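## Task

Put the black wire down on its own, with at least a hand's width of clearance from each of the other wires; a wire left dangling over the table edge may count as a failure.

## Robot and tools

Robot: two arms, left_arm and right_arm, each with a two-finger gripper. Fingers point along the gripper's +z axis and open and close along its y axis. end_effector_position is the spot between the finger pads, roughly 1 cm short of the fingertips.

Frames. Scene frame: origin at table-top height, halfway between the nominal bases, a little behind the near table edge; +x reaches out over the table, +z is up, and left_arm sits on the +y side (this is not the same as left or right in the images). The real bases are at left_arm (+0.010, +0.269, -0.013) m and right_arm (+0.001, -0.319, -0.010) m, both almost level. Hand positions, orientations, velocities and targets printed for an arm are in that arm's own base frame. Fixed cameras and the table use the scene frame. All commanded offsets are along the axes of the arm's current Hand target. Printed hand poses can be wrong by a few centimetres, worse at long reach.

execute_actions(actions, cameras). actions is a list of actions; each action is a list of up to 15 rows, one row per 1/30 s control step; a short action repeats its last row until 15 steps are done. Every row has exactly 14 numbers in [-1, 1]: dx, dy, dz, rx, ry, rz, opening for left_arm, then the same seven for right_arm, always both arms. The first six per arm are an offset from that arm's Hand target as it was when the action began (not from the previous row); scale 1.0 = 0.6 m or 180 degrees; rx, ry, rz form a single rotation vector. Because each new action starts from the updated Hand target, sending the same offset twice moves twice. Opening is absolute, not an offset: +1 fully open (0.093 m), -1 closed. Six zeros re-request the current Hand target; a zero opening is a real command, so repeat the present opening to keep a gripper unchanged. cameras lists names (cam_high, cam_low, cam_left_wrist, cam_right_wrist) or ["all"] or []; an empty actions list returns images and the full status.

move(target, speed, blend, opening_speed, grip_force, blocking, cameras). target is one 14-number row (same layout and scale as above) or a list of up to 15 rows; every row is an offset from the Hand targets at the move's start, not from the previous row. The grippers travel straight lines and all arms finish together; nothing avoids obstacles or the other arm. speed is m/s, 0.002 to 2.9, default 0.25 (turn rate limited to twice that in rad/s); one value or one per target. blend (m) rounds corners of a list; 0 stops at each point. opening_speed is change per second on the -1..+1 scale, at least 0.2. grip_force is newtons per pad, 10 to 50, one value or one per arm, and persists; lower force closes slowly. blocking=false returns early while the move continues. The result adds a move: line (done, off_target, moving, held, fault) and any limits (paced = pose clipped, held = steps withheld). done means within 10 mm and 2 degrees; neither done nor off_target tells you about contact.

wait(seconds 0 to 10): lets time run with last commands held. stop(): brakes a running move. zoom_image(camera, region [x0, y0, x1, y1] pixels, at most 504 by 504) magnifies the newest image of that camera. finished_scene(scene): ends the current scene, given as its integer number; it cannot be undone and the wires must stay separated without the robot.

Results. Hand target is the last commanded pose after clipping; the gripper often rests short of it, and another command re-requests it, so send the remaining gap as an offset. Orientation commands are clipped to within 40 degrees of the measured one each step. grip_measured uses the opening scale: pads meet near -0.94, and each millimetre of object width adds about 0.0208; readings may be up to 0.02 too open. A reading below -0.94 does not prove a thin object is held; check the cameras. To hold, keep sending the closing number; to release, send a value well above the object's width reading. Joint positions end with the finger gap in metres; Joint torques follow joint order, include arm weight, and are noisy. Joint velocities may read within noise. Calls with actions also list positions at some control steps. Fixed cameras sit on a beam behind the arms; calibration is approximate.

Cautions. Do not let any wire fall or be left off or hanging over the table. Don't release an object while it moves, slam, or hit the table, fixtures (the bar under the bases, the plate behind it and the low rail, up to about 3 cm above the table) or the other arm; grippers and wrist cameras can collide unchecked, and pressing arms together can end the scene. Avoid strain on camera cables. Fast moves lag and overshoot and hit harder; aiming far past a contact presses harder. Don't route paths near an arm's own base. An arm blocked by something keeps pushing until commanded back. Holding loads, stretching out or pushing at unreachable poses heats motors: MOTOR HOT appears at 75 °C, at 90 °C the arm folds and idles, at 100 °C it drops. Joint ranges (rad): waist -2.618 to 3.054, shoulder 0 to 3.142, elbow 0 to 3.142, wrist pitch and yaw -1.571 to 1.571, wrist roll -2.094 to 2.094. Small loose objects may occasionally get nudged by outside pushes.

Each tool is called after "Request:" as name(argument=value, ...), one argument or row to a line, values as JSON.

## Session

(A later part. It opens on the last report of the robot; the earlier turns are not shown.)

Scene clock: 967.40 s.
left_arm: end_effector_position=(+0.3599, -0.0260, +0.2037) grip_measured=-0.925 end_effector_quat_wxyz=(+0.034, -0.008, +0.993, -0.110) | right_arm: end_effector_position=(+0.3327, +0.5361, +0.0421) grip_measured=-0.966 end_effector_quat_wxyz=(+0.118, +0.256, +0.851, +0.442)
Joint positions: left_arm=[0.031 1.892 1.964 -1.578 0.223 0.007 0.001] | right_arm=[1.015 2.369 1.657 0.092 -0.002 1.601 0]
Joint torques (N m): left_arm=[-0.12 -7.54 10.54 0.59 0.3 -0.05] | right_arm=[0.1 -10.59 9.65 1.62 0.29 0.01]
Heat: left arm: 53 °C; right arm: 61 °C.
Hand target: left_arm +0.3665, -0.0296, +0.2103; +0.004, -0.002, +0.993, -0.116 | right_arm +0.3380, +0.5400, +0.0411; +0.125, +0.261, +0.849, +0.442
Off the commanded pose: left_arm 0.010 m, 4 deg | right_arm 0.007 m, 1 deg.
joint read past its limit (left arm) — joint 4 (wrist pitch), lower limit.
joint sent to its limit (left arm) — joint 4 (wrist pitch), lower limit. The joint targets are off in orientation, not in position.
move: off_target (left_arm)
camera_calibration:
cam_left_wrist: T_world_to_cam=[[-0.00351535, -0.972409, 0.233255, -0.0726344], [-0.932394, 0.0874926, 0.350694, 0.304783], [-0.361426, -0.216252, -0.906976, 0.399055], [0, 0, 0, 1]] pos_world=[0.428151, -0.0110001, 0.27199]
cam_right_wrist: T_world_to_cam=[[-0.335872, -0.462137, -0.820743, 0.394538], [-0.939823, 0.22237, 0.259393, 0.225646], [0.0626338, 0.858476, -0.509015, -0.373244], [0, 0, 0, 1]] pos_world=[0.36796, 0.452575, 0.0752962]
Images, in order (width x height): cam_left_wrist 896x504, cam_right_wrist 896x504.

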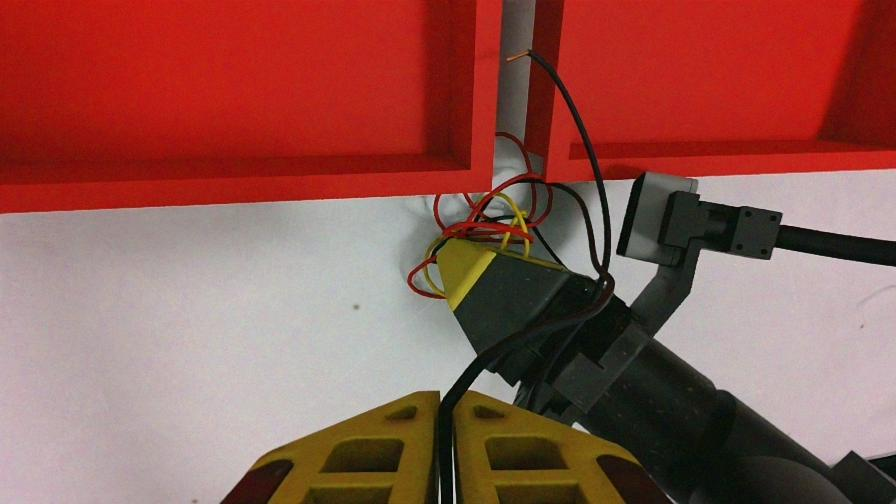

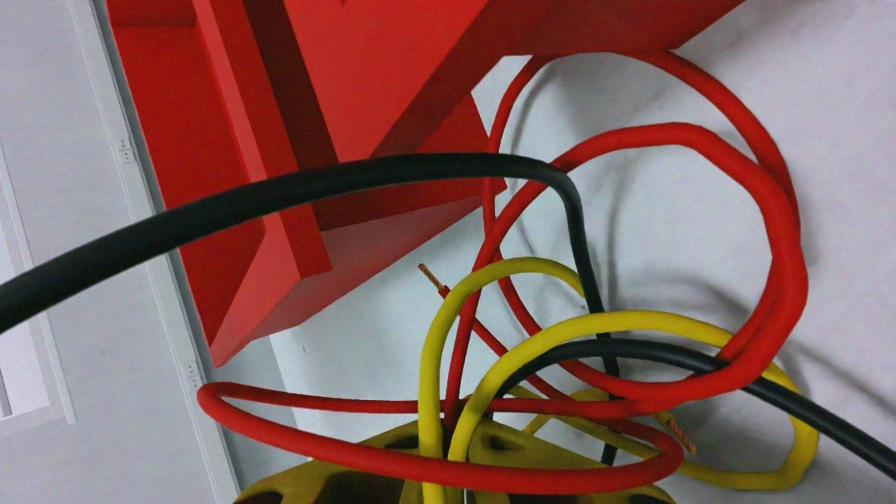

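Request:
move(
  target=[0, 0, 0, 0, 0, 0, -0.931621, 0, 0, -0.08, 0, 0, 0, -0.97],
  cameras=["cam_right_wrist", "cam_left_wrist"],
  speed=0.06,
)

Request:
zoom_image(
  camera="cam_left_wrist",
  region=[400, 130, 650, 350],
)

Scene clock: 973.57 s.
left_arm: end_effector_position=(+0.3599, -0.0260, +0.2037) grip_measured=-0.925 end_effector_quat_wxyz=(+0.034, -0.008, +0.993, -0.110) | right_arm: end_effector_position=(+0.3158, +0.5089, +0.0385) grip_measured=-0.966 end_effector_quat_wxyz=(+0.114, +0.259, +0.859, +0.426)
Joint positions: left_arm=[0.031 1.892 1.964 -1.578 0.223 0.007 0.001] | right_arm=[1.015 2.271 1.495 0.12 -0.002 1.601 0]
Joint torques (N m): left_arm=[-0.38 -7.64 10.77 0.64 0.32 -0.04] | right_arm=[0.31 -16.76 5.55 1.55 0.22 0.05]
Heat: left arm: 53 °C; right arm: 61 °C.
Hand target: left_arm +0.3665, -0.0296, +0.2103; +0.004, -0.002, +0.993, -0.116 | right_arm +0.3168, +0.5071, +0.0689; +0.125, +0.261, +0.849, +0.442
Off the commanded pose: left_arm 0.010 m, 4 deg | right_arm 0.030 m, 3 deg.
joint read past its limit (left arm) — joint 4 (wrist pitch), lower limit.
joint sent to its limit (left arm) — joint 4 (wrist pitch), lower limit. The joint targets are off in orientation, not in position.
move: off_target (left_arm, right_arm)
camera_calibration:
cam_left_wrist: T_world_to_cam=[[-0.00351535, -0.972409, 0.233255, -0.0726344], [-0.932394, 0.0874926, 0.350694, 0.304783], [-0.361426, -0.216252, -0.906976, 0.399055], [0, 0, 0, 1]] pos_world=[0.428151, -0.0110001, 0.27199]
cam_right_wrist: T_world_to_cam=[[-0.351545, -0.487306, -0.799342, 0.390321], [-0.934692, 0.230684, 0.270438, 0.210485], [0.0526091, 0.84221, -0.536577, -0.338157], [0, 0, 0, 1]] pos_world=[0.351744, 0.42645, 0.0736301]
Images, in order (width x height): cam_left_wrist 896x504, cam_right_wrist 896x504.

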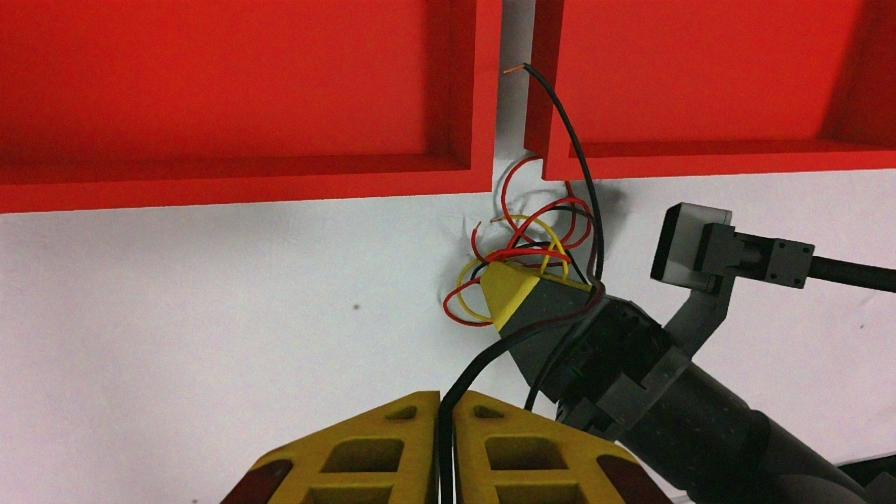

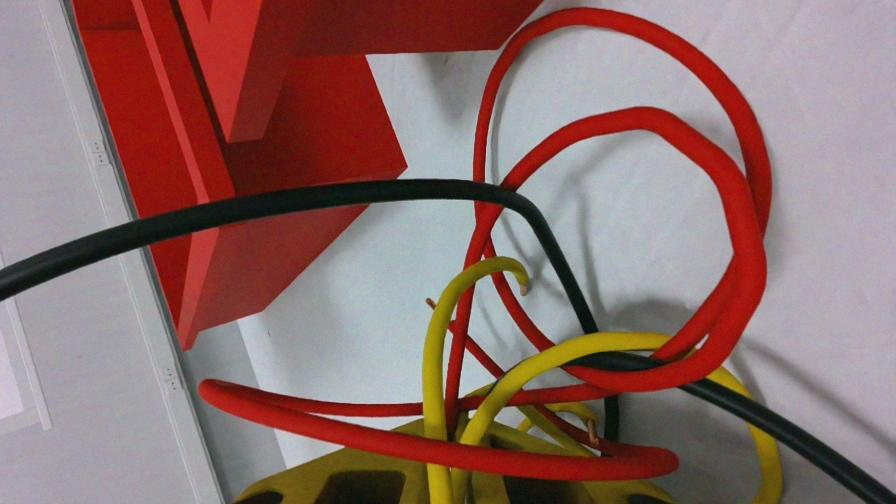

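Scaled by 2.016 from the camera's 896x504 image, which has a finer 1280x720 frame.

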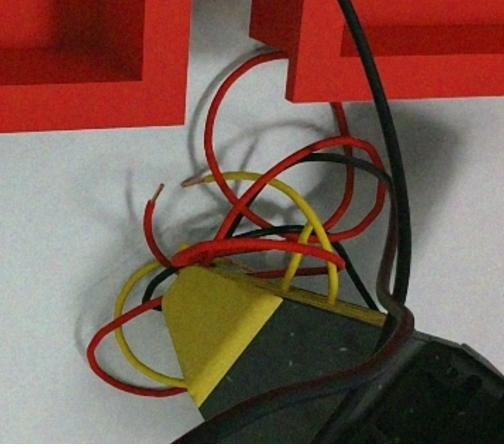

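Request:
move(
  target=[0.083, 0.234, 0.0467, 0, 0, 0, -0.931621, -0.0367, -0.0527, -0.1045, 0, 0, 0, -0.97],
  cameras=["all"],
  speed=0.08,
)

Request:
zoom_image(
  camera="cam_high",
  region=[280, 240, 480, 360],
)

Scene clock: 988.07 s.
left_arm: end_effector_position=(+0.3157, +0.0954, +0.1501) grip_measured=-0.925 end_effector_quat_wxyz=(-0.007, -0.007, +0.992, -0.126) | right_arm: end_effector_position=(+0.2886, +0.4430, +0.0560) grip_measured=-0.968 end_effector_quat_wxyz=(+0.112, +0.258, +0.860, +0.425)
Joint positions: left_arm=[0.409 1.892 1.742 -1.534 0.227 0.407 0.001] | right_arm=[0.984 2.012 1.147 0.205 -0.031 1.582 0]
Joint torques (N m): left_arm=[0.55 -9.65 6.01 0.46 0.08 0.08] | right_arm=[-1.52 -13.93 5.56 1.72 0.14 -0.04]
Heat: left arm: 53 °C; right arm: 66 °C.
Hand target: left_arm +0.3166, +0.1004, +0.1504; +0.004, -0.002, +0.993, -0.116 | right_arm +0.2969, +0.4369, +0.0789; +0.125, +0.261, +0.849, +0.442
Off the commanded pose: left_arm 0.005 m, 2 deg | right_arm 0.025 m, 3 deg.
move: off_target (right_arm)
camera_calibration:
cam_left_wrist: T_world_to_cam=[[0.00483737, -0.964318, 0.264704, 0.0495551], [-0.899543, 0.11143, 0.42238, 0.248243], [-0.436805, -0.240156, -0.866906, 0.380781], [0, 0, 0, 1]] pos_world=[0.389393, 0.111572, 0.212131]
cam_right_wrist: T_world_to_cam=[[-0.353361, -0.489245, -0.797355, 0.363852], [-0.934269, 0.228032, 0.27412, 0.196396], [0.047711, 0.841808, -0.537664, -0.270165], [0, 0, 0, 1]] pos_world=[0.324948, 0.360655, 0.0910247]

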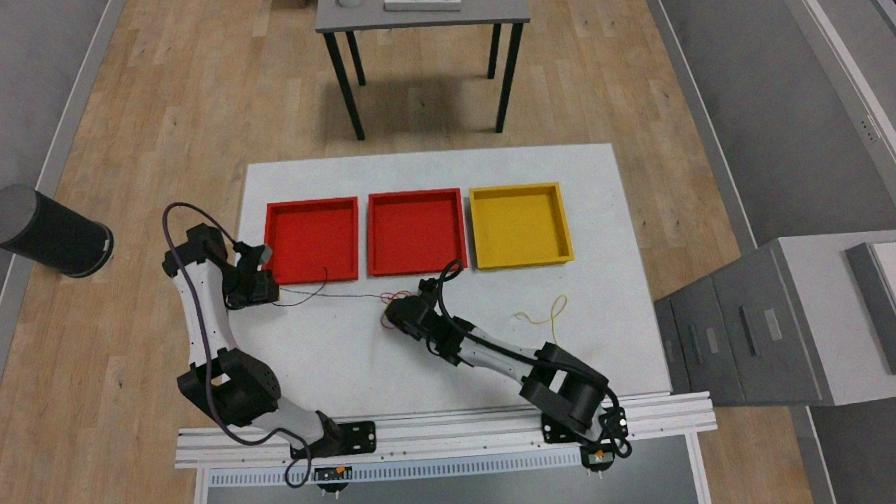

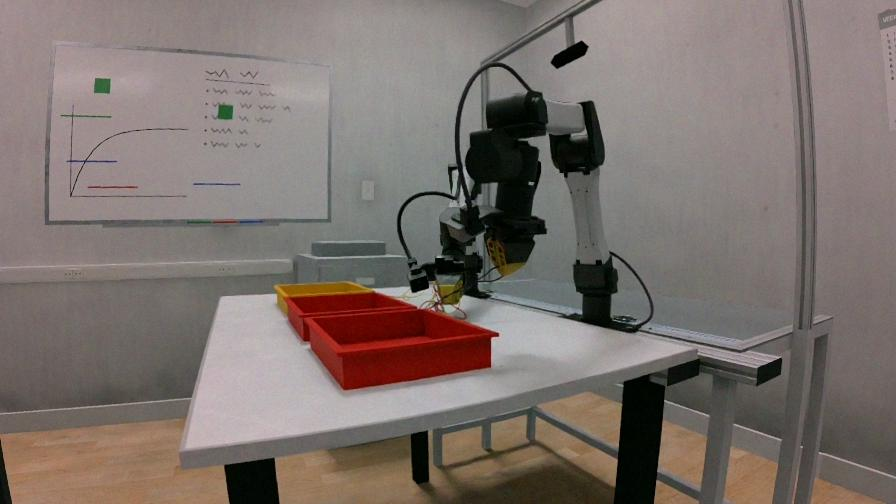

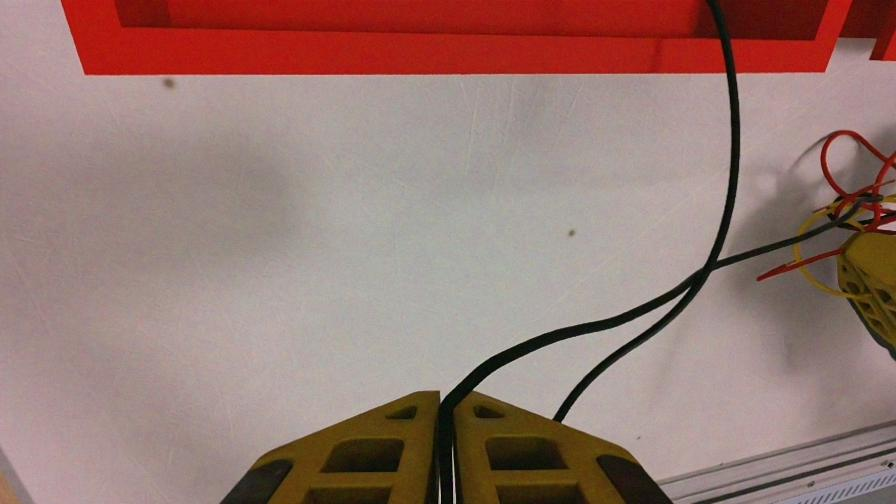

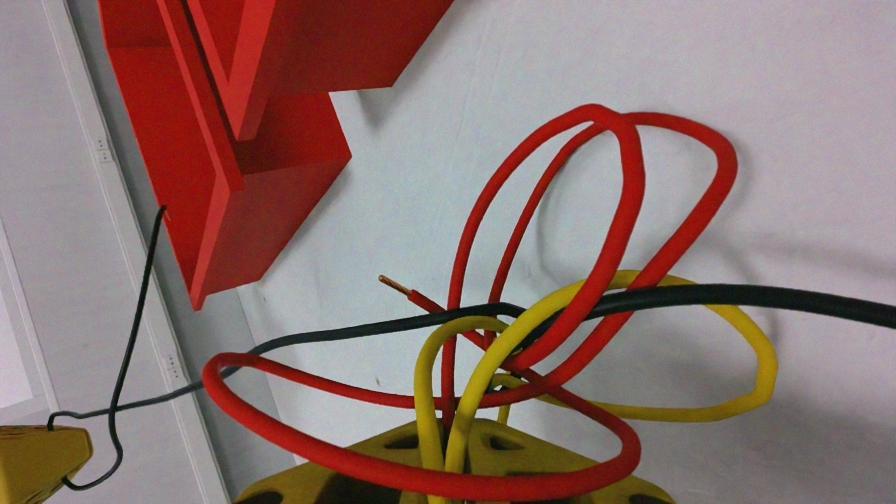

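Scaled by 2.520 from the camera's 896x504 image, which has a finer 1280x720 frame.

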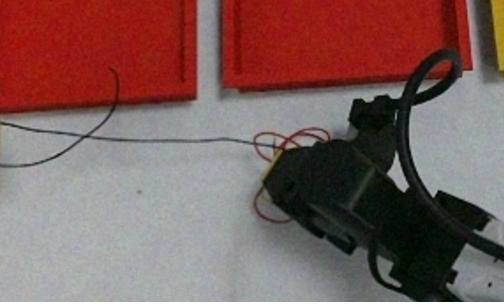

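Request:
move(
  target=[0, 0.0763, 0.0333, 0, 0, 0, -0.931621, -0.12, -0.1025, -0.1485, 0, 0, 0, -0.97],
  cameras=["all"],
  speed=0.08,
)

Request:
zoom_image(
  camera="cam_high",
  region=[240, 230, 480, 370],
)

Scene clock: 996.53 s.
left_arm: end_effector_position=(+0.3128, +0.1183, +0.1294) grip_measured=-0.925 end_effector_quat_wxyz=(-0.004, -0.001, +0.988, -0.152) | right_arm: end_effector_position=(+0.2908, +0.3254, +0.0799) grip_measured=-0.969 end_effector_quat_wxyz=(+0.109, +0.241, +0.847, +0.461)
Joint positions: left_arm=[0.493 1.943 1.717 -1.501 0.264 0.512 0.001] | right_arm=[0.739 1.67 0.736 0.326 -0.267 1.434 0]
Joint torques (N m): left_arm=[2.18 -7.95 6.6 0.72 -0.22 0.12] | right_arm=[-2.56 -9.58 4.93 1.23 0.44 -0.08]
Heat: left arm: 53 °C; right arm: 67 °C.
Hand target: left_arm +0.3166, +0.1403, +0.1204; +0.004, -0.002, +0.993, -0.116 | right_arm +0.2969, +0.3069, +0.0788; +0.125, +0.261, +0.849, +0.443
Off the commanded pose: left_arm 0.024 m, 4 deg | right_arm 0.020 m, 4 deg.
move: off_target (left_arm, right_arm)
camera_calibration:
cam_left_wrist: T_world_to_cam=[[-0.00838994, -0.949218, 0.314508, 0.0731148], [-0.901002, 0.143598, 0.40936, 0.250203], [-0.433735, -0.279937, -0.856452, 0.36944], [0, 0, 0, 1]] pos_world=[0.386286, 0.136893, 0.190989]
cam_right_wrist: T_world_to_cam=[[-0.311988, -0.442874, -0.840551, 0.302544], [-0.949434, 0.178095, 0.258566, 0.240578], [0.0351863, 0.878718, -0.476043, -0.171764], [0, 0, 0, 1]] pos_world=[0.328847, 0.242076, 0.110332]

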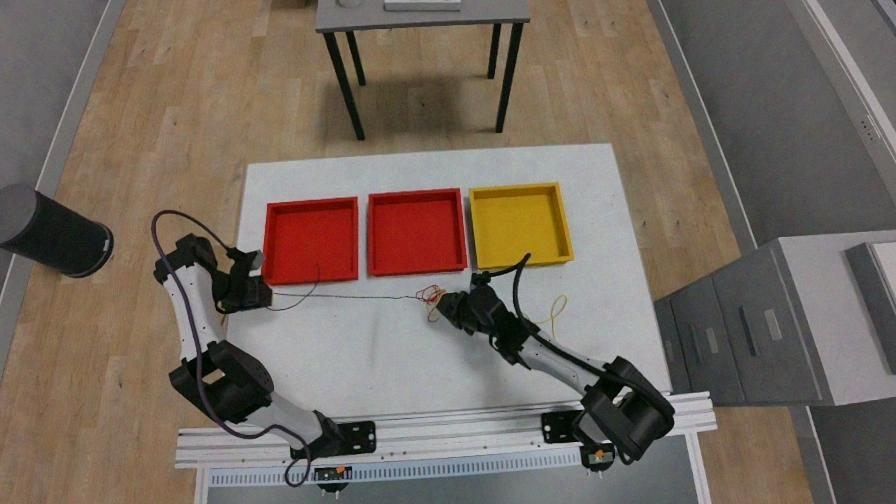

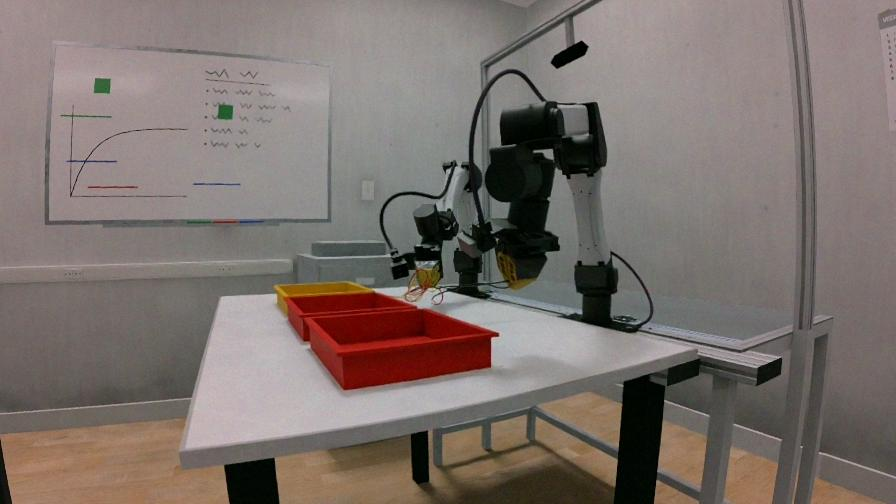

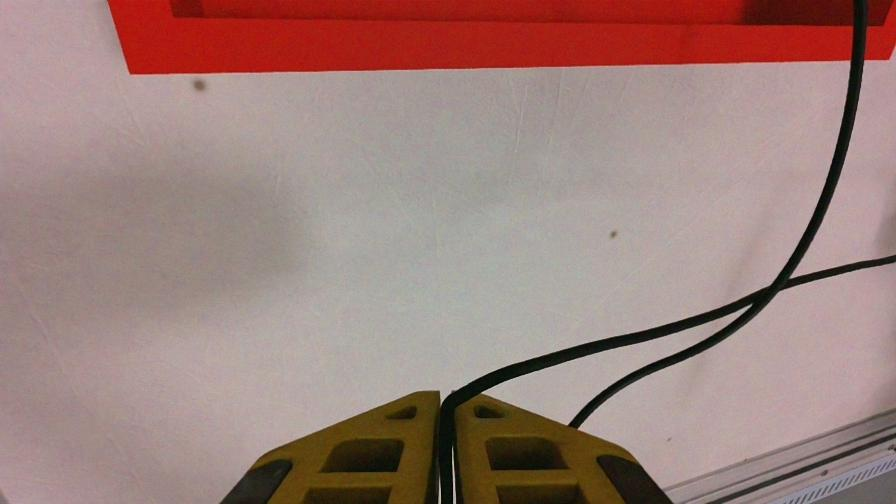

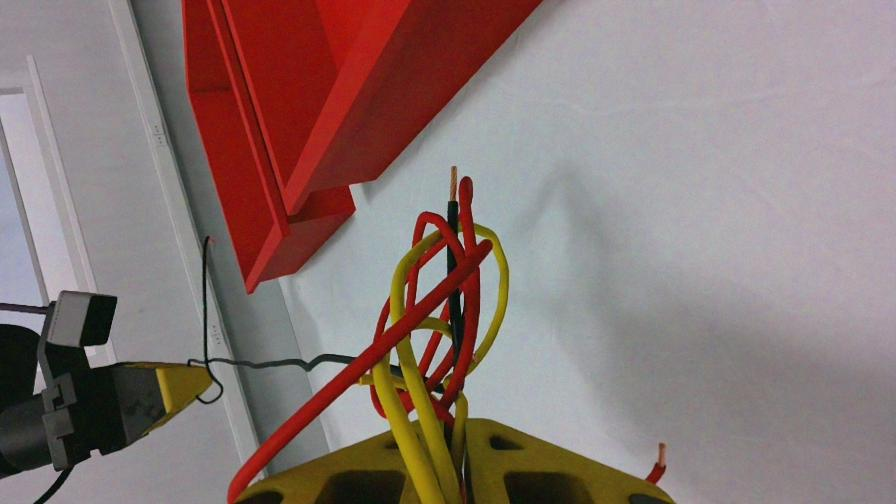

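Scaled by 2.100 from the camera's 896x504 image, which has a finer 1280x720 frame.

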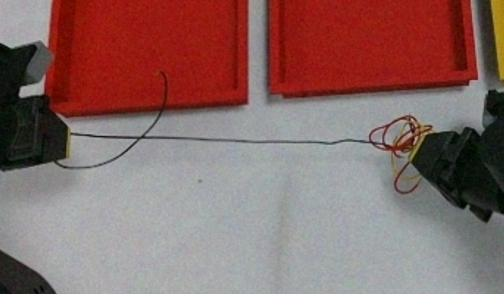

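Request:
move(
  target=[0, 0.04, 0.0247, 0, 0, 0, -0.931621, -0.074, -0.0631, -0.0914, 0, 0, 0, -0.97],
  cameras=["all"],
  speed=0.05,
)

Request:
zoom_image(
  camera="cam_high",
  region=[240, 230, 600, 370],
)

Scene clock: 1002.63 s.
left_arm: end_effector_position=(+0.3202, +0.1582, +0.1095) grip_measured=-0.925 end_effector_quat_wxyz=(+0.013, -0.006, +0.993, -0.115) | right_arm: end_effector_position=(+0.2959, +0.2288, +0.0682) grip_measured=-0.966 end_effector_quat_wxyz=(+0.114, +0.268, +0.854, +0.432)
Joint positions: left_arm=[0.557 1.988 1.717 -1.399 0.21 0.556 0.001] | right_arm=[0.474 1.495 0.574 0.203 -0.418 1.275 0]
Joint torques (N m): left_arm=[0.75 -8.2 5.31 0.41 0.11 0.18] | right_arm=[-0.72 -7.77 5.5 1.63 -0.21 -0.06]
Heat: left arm: 53 °C; right arm: 65 °C.
Hand target: left_arm +0.3166, +0.1602, +0.1006; +0.004, -0.002, +0.993, -0.116 | right_arm +0.2970, +0.2269, +0.0786; +0.125, +0.261, +0.849, +0.442
Off the commanded pose: left_arm 0.010 m, 1 deg | right_arm 0.011 m, 2 deg.
move: off_target (right_arm)
camera_calibration:
cam_left_wrist: T_world_to_cam=[[-0.00296696, -0.97004, 0.242929, 0.12662], [-0.916225, 0.099968, 0.387993, 0.273456], [-0.400653, -0.221426, -0.889071, 0.350565], [0, 0, 0, 1]] pos_world=[0.391378, 0.173113, 0.174819]
cam_right_wrist: T_world_to_cam=[[-0.362409, -0.468105, -0.805939, 0.269793], [-0.929667, 0.242958, 0.276931, 0.243687], [0.0661766, 0.849617, -0.523232, -0.0918584], [0, 0, 0, 1]] pos_world=[0.330402, 0.14513, 0.101889]

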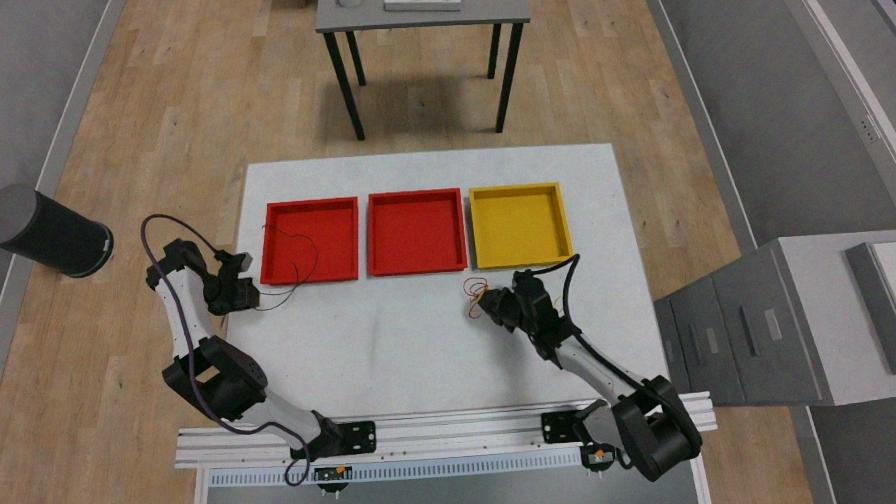

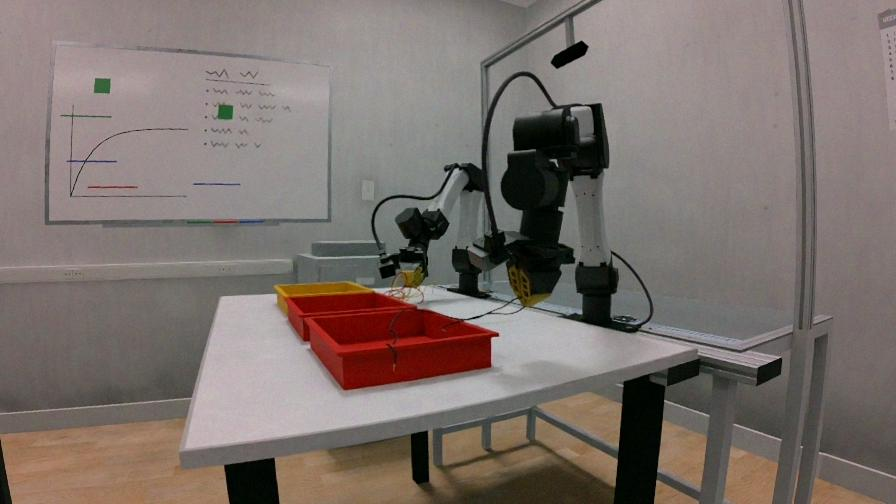

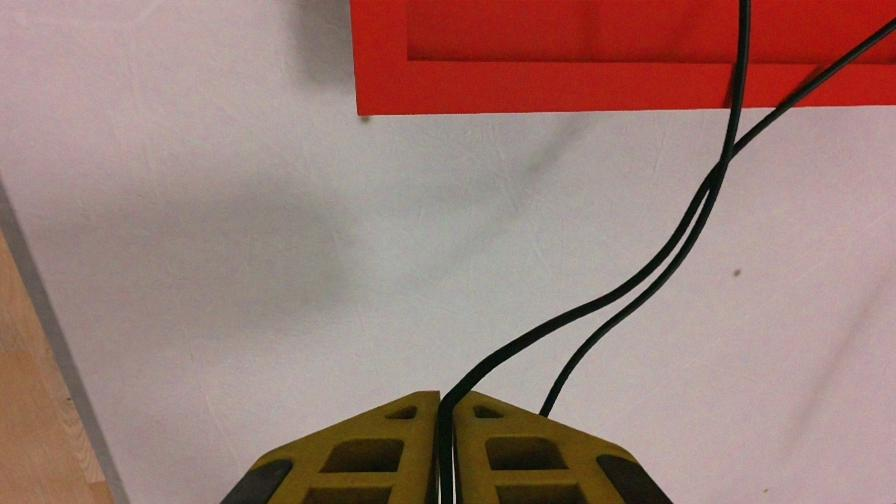

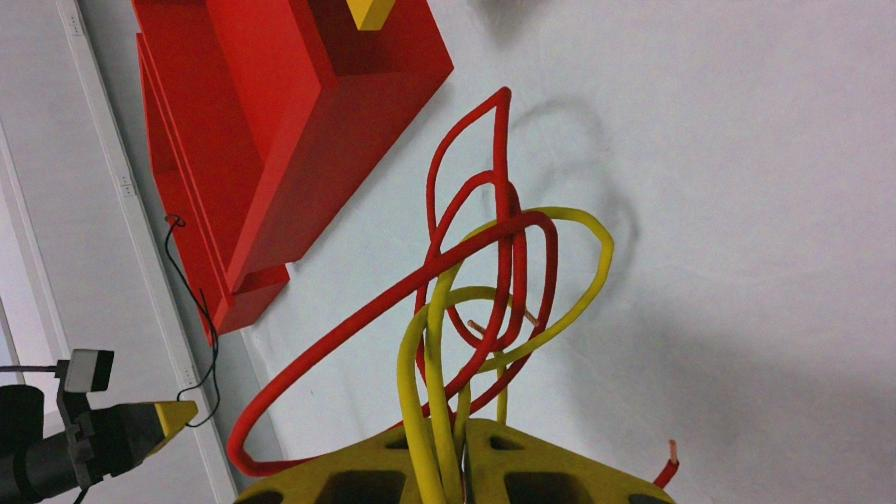

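Scaled by 1.400 from the camera's 896x504 image, which has a finer 1280x720 frame.

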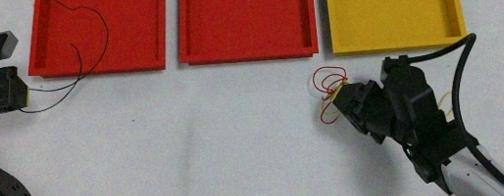

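Request:
move(
  target=[
    [0.181, -0.496, 0.1433, 0, 0, 0, -0.931621, -0.025, -0.0213, -0.0308, 0, 0, 0, -0.97],
    [0.1815, -0.4807, 0.2082, 0, 0, 0, -0.931621, -0.026, -0.0662, 0.001, 0, 0, 0, -0.97],
  ],
  cameras=["all"],
  speed=[0.1, 0.06],
)

Request:
zoom_image(
  camera="cam_high",
  region=[280, 230, 600, 390],
)

Scene clock: 1040.37 s.
left_arm: end_effector_position=(+0.2095, -0.1508, +0.0497) grip_measured=-0.925 end_effector_quat_wxyz=(+0.003, +0.003, +0.992, -0.122) | right_arm: end_effector_position=(+0.2951, +0.2030, +0.0487) grip_measured=-0.970 end_effector_quat_wxyz=(+0.121, +0.260, +0.850, +0.442)
Joint positions: left_arm=[-0.485 1.461 0.859 -0.848 0.214 -0.491 0.001] | right_arm=[0.374 1.525 0.479 0.323 -0.504 1.199 0]
Joint torques (N m): left_arm=[-0.27 -3.95 6.09 0.91 0.07 -0.18] | right_arm=[-0.87 -3.73 5.05 1.81 -0.18 -0.03]
Heat: left arm: 52 °C; right arm: 57 °C.
Hand target: left_arm +0.2095, -0.1496, +0.0445; +0.004, -0.002, +0.993, -0.116 | right_arm +0.2970, +0.1999, +0.0455; +0.125, +0.261, +0.849, +0.442
Off the commanded pose: left_arm 0.005 m, 1 deg | right_arm 0.005 m, 0 deg.
move: done
camera_calibration:
cam_left_wrist: T_world_to_cam=[[-0.018812, -0.966331, 0.256612, -0.155672], [-0.906344, 0.124842, 0.403678, 0.226997], [-0.422122, -0.224985, -0.878177, 0.187959], [0, 0, 0, 1]] pos_world=[0.28215, -0.136482, 0.113375]
cam_right_wrist: T_world_to_cam=[[-0.339293, -0.457363, -0.822009, 0.233581], [-0.937935, 0.231204, 0.258501, 0.260389], [0.0718232, 0.858699, -0.507423, -0.0843478], [0, 0, 0, 1]] pos_world=[0.329539, 0.119058, 0.0818949]

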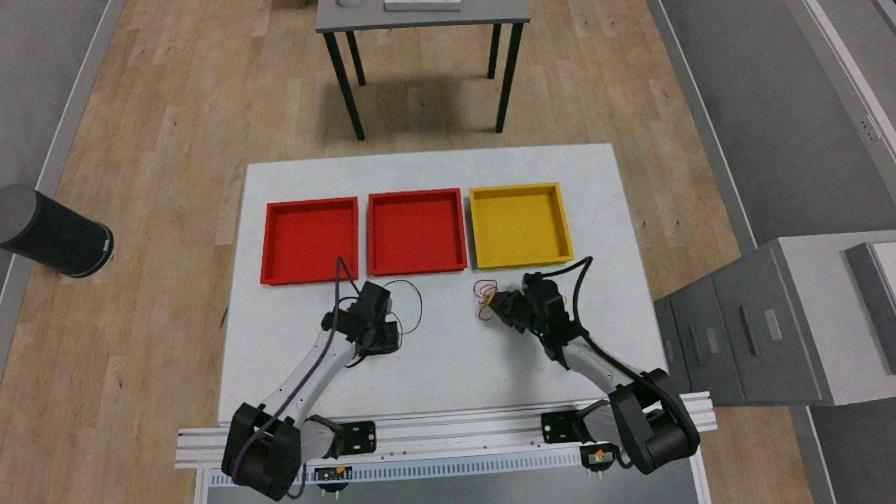

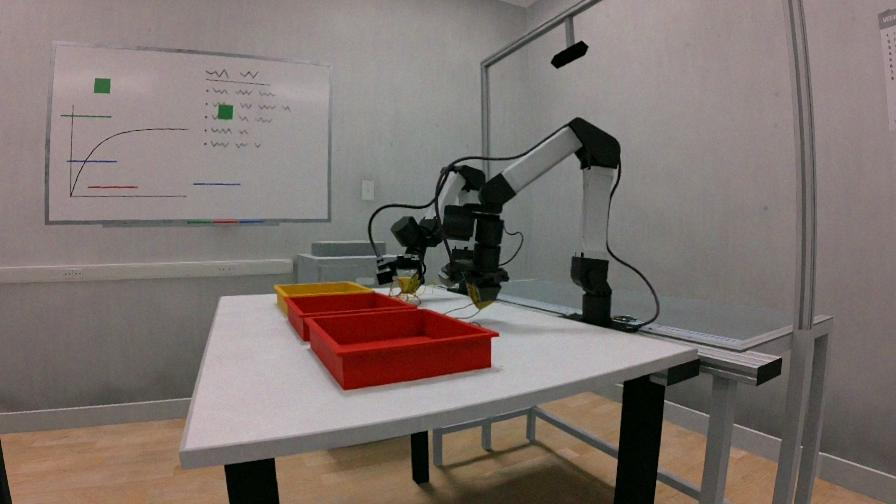

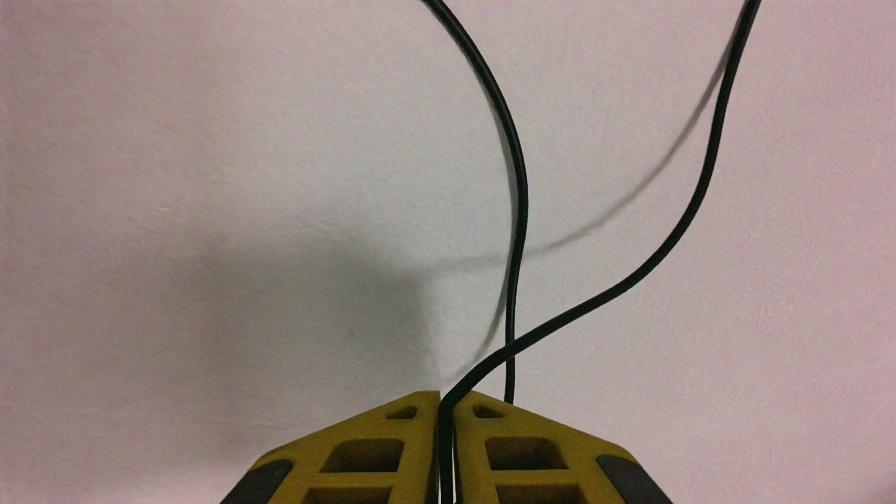

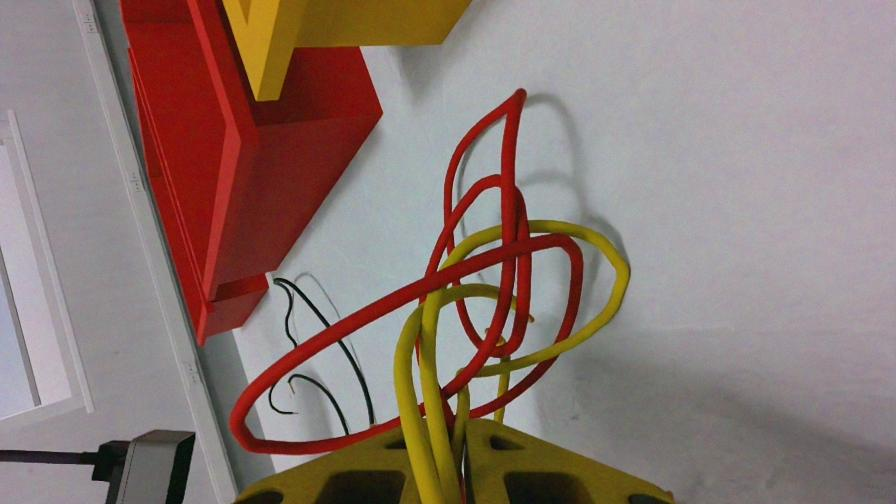

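Scaled by 1.575 from the camera's 896x504 image, which has a finer 1280x720 frame.

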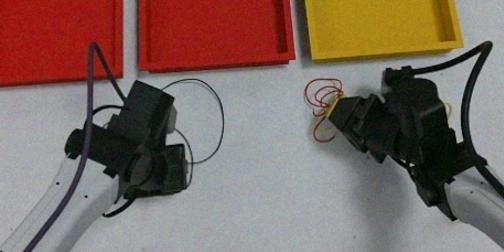

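Request:
move(
  target=[
    [0, 0.1185, -0.0058, 0, 0, 0, -0.931621, -0.0004, -0.0177, 0.0125, 0, 0, 0, -0.97],
    [0, 0.1185, -0.0058, 0, 0, 0, -0.5, -0.0004, -0.0177, 0.0125, 0, 0, 0, -0.45],
  ],
  cameras=["all"],
  speed=0.08,
  opening_speed=0.35,
)

Request:
zoom_image(
  camera="cam_high",
  region=[280, 230, 600, 390],
)

Scene clock: 1051.53 s.
left_arm: end_effector_position=(+0.2131, -0.0800, +0.0304) grip_measured=-0.503 end_effector_quat_wxyz=(+0.002, -0.007, +0.994, -0.111) | right_arm: end_effector_position=(+0.2964, +0.2041, +0.0385) grip_measured=-0.451 end_effector_quat_wxyz=(+0.125, +0.257, +0.848, +0.448)
Joint positions: left_arm=[-0.199 1.434 0.758 -0.844 0.217 -0.219 0.021] | right_arm=[0.374 1.581 0.456 0.417 -0.507 1.199 0.024]
Joint torques (N m): left_arm=[0.65 -6.08 5.6 0.59 0.26 0.19] | right_arm=[-0.65 -3.74 5 1.69 -0.1 -0.04]
Heat: left arm: 50 °C; right arm: 54 °C.
Hand target: left_arm +0.2091, -0.0795, +0.0315; +0.004, -0.002, +0.993, -0.116 | right_arm +0.2970, +0.1999, +0.0326; +0.125, +0.261, +0.849, +0.442
Off the commanded pose: left_arm 0.004 m, 1 deg | right_arm 0.007 m, 1 deg.
move: done
camera_calibration:
cam_left_wrist: T_world_to_cam=[[0.00154058, -0.972036, 0.234827, -0.0863118], [-0.907027, 0.0975207, 0.409624, 0.227034], [-0.42107, -0.213626, -0.881512, 0.189242], [0, 0, 0, 1]] pos_world=[0.285743, -0.0656116, 0.0940893]
cam_right_wrist: T_world_to_cam=[[-0.327322, -0.451902, -0.829846, 0.221697], [-0.941865, 0.226523, 0.24815, 0.266539], [0.0758401, 0.862828, -0.499777, -0.092905], [0, 0, 0, 1]] pos_world=[0.330655, 0.119969, 0.0714013]

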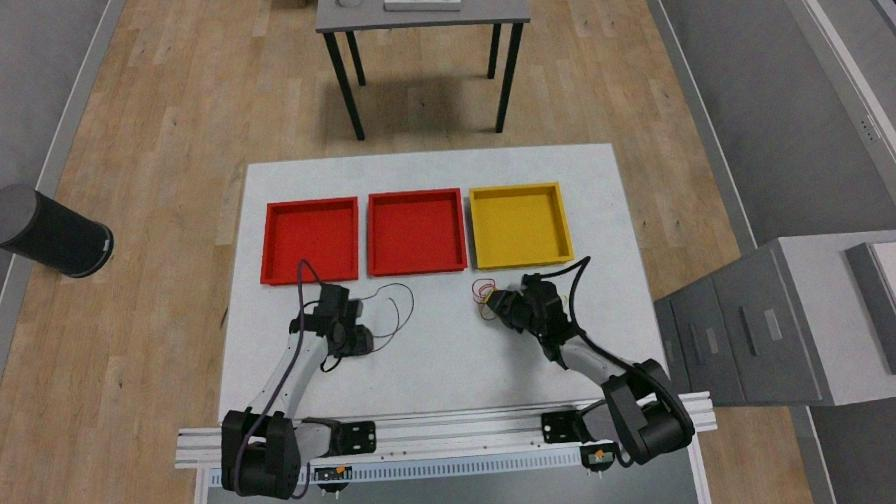

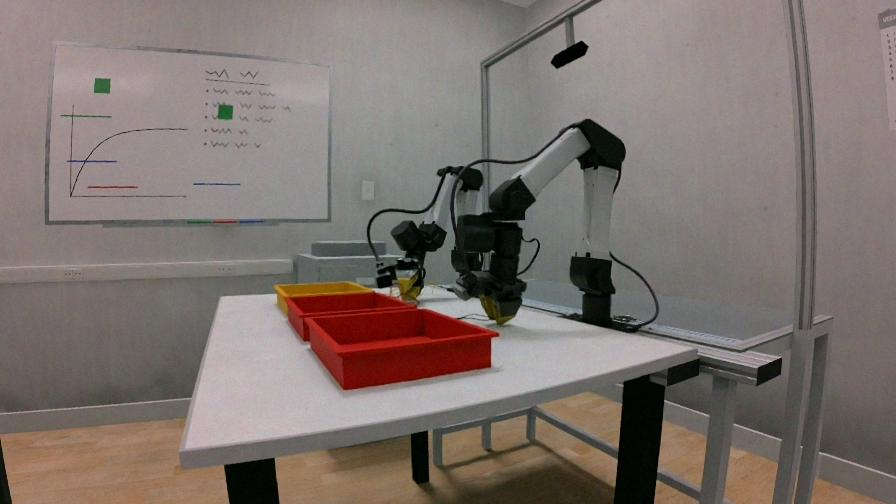

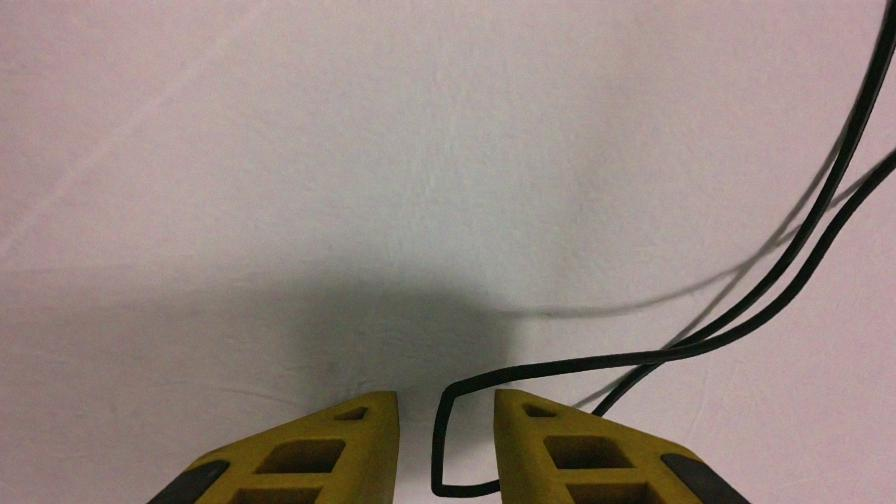

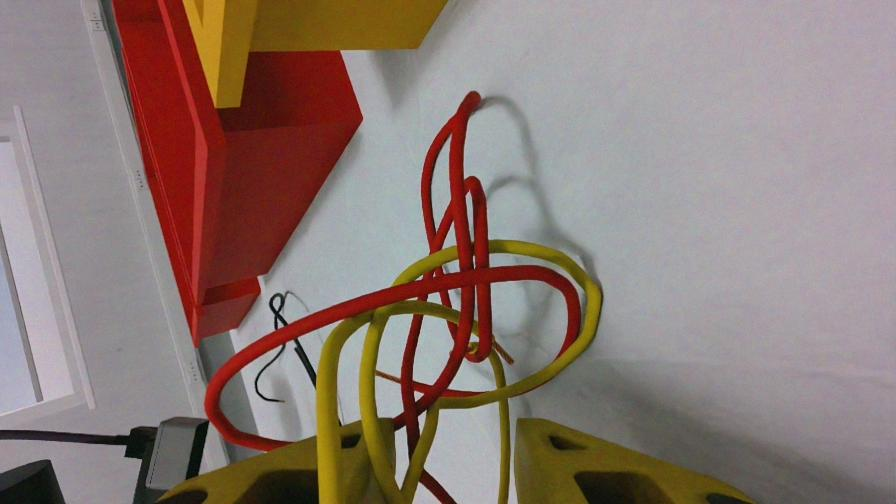

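Scaled by 1.575 from the camera's 896x504 image, which has a finer 1280x720 frame.

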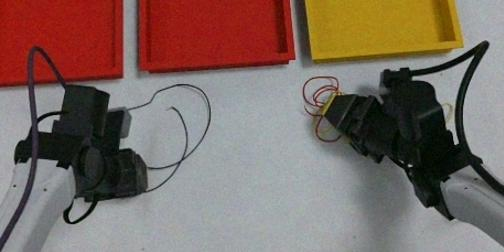

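Request:
move(
  target=[0.0005, -0.046, -0.1944, 0, 0, 0, -0.5, 0, 0, -0.13, 0, 0, 0, -0.45],
  cameras=["all"],
  speed=0.08,
)

Request:
zoom_image(
  camera="cam_high",
  region=[280, 230, 600, 390],
)

Scene clock: 1058.53 s.
left_arm: end_effector_position=(+0.2031, -0.0780, +0.1393) grip_measured=-0.503 end_effector_quat_wxyz=(-0.016, -0.009, +0.994, -0.107) | right_arm: end_effector_position=(+0.2608, +0.1476, +0.0711) grip_measured=-0.451 end_effector_quat_wxyz=(+0.115, +0.267, +0.852, +0.436)
Joint positions: left_arm=[-0.199 1.339 1.127 -1.346 0.217 -0.219 0.021] | right_arm=[0.173 1.218 0.411 -0.025 -0.639 1.036 0.024]
Joint torques (N m): left_arm=[0.61 -5.16 10.67 0.47 0.27 0.2] | right_arm=[-0.8 -4.52 6.52 1.47 -0.29 -0.08]
Heat: left arm: 50 °C; right arm: 53 °C.
Hand target: left_arm +0.2081, -0.0796, +0.1514; +0.004, -0.002, +0.993, -0.116 | right_arm +0.2625, +0.1463, +0.0776; +0.125, +0.261, +0.849, +0.442
Off the commanded pose: left_arm 0.013 m, 3 deg | right_arm 0.007 m, 2 deg.
move: off_target (left_arm)
camera_calibration:
cam_left_wrist: T_world_to_cam=[[0.0098667, -0.97372, 0.227536, -0.110796], [-0.891548, 0.0944762, 0.442964, 0.165163], [-0.452819, -0.207229, -0.867185, 0.286427], [0, 0, 0, 1]] pos_world=[0.278043, -0.0641318, 0.200434]
cam_right_wrist: T_world_to_cam=[[-0.358433, -0.461772, -0.811352, 0.219851], [-0.931033, 0.240663, 0.274334, 0.2309], [0.0685829, 0.853726, -0.516187, -0.020832], [0, 0, 0, 1]] pos_world=[0.295206, 0.0637367, 0.10428]

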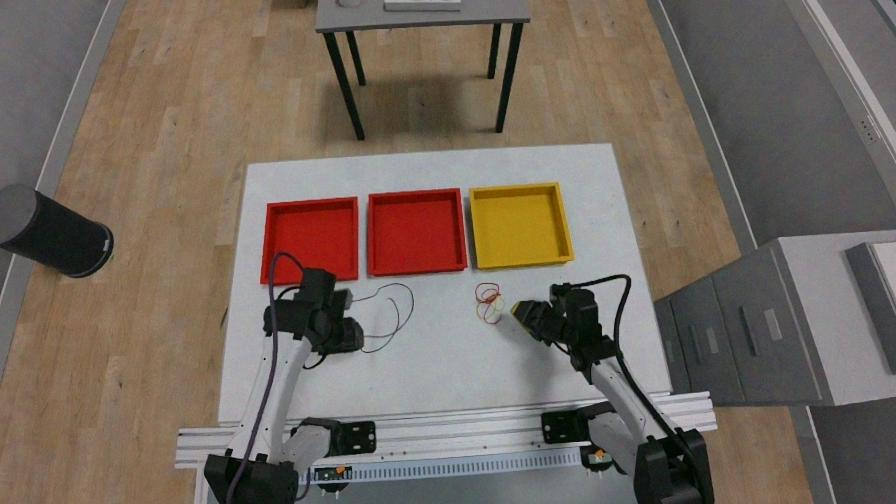

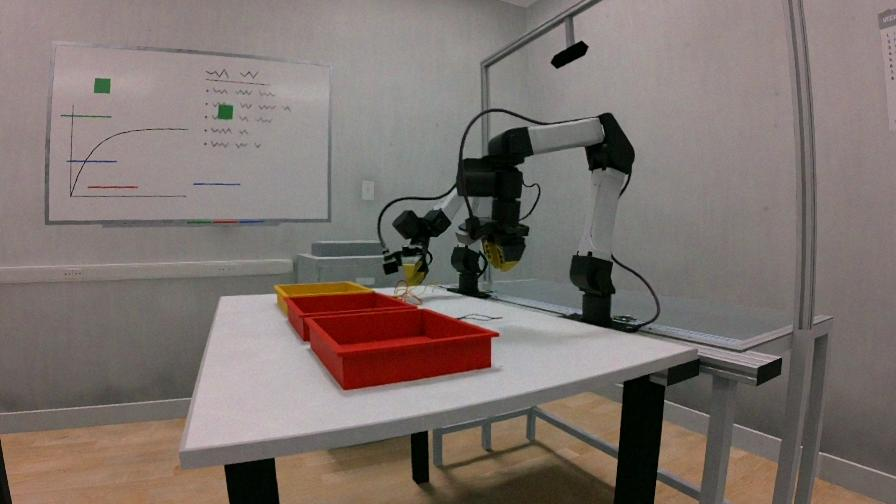

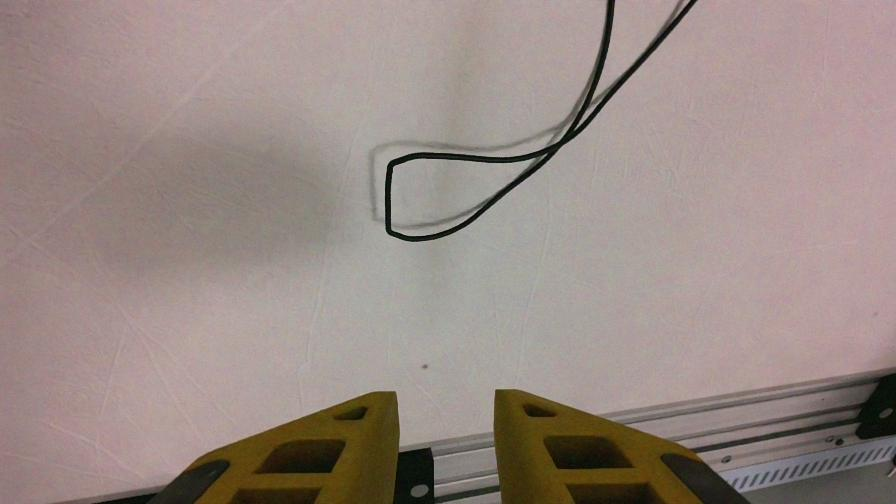

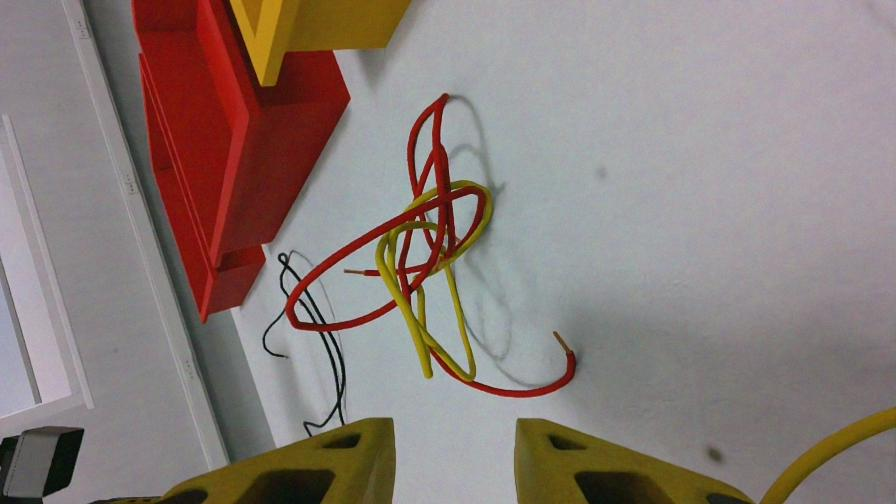

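Scaled by 1.575 from the camera's 896x504 image, which has a finer 1280x720 frame.

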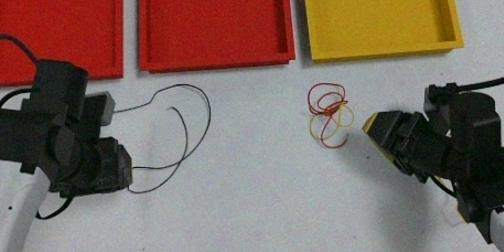

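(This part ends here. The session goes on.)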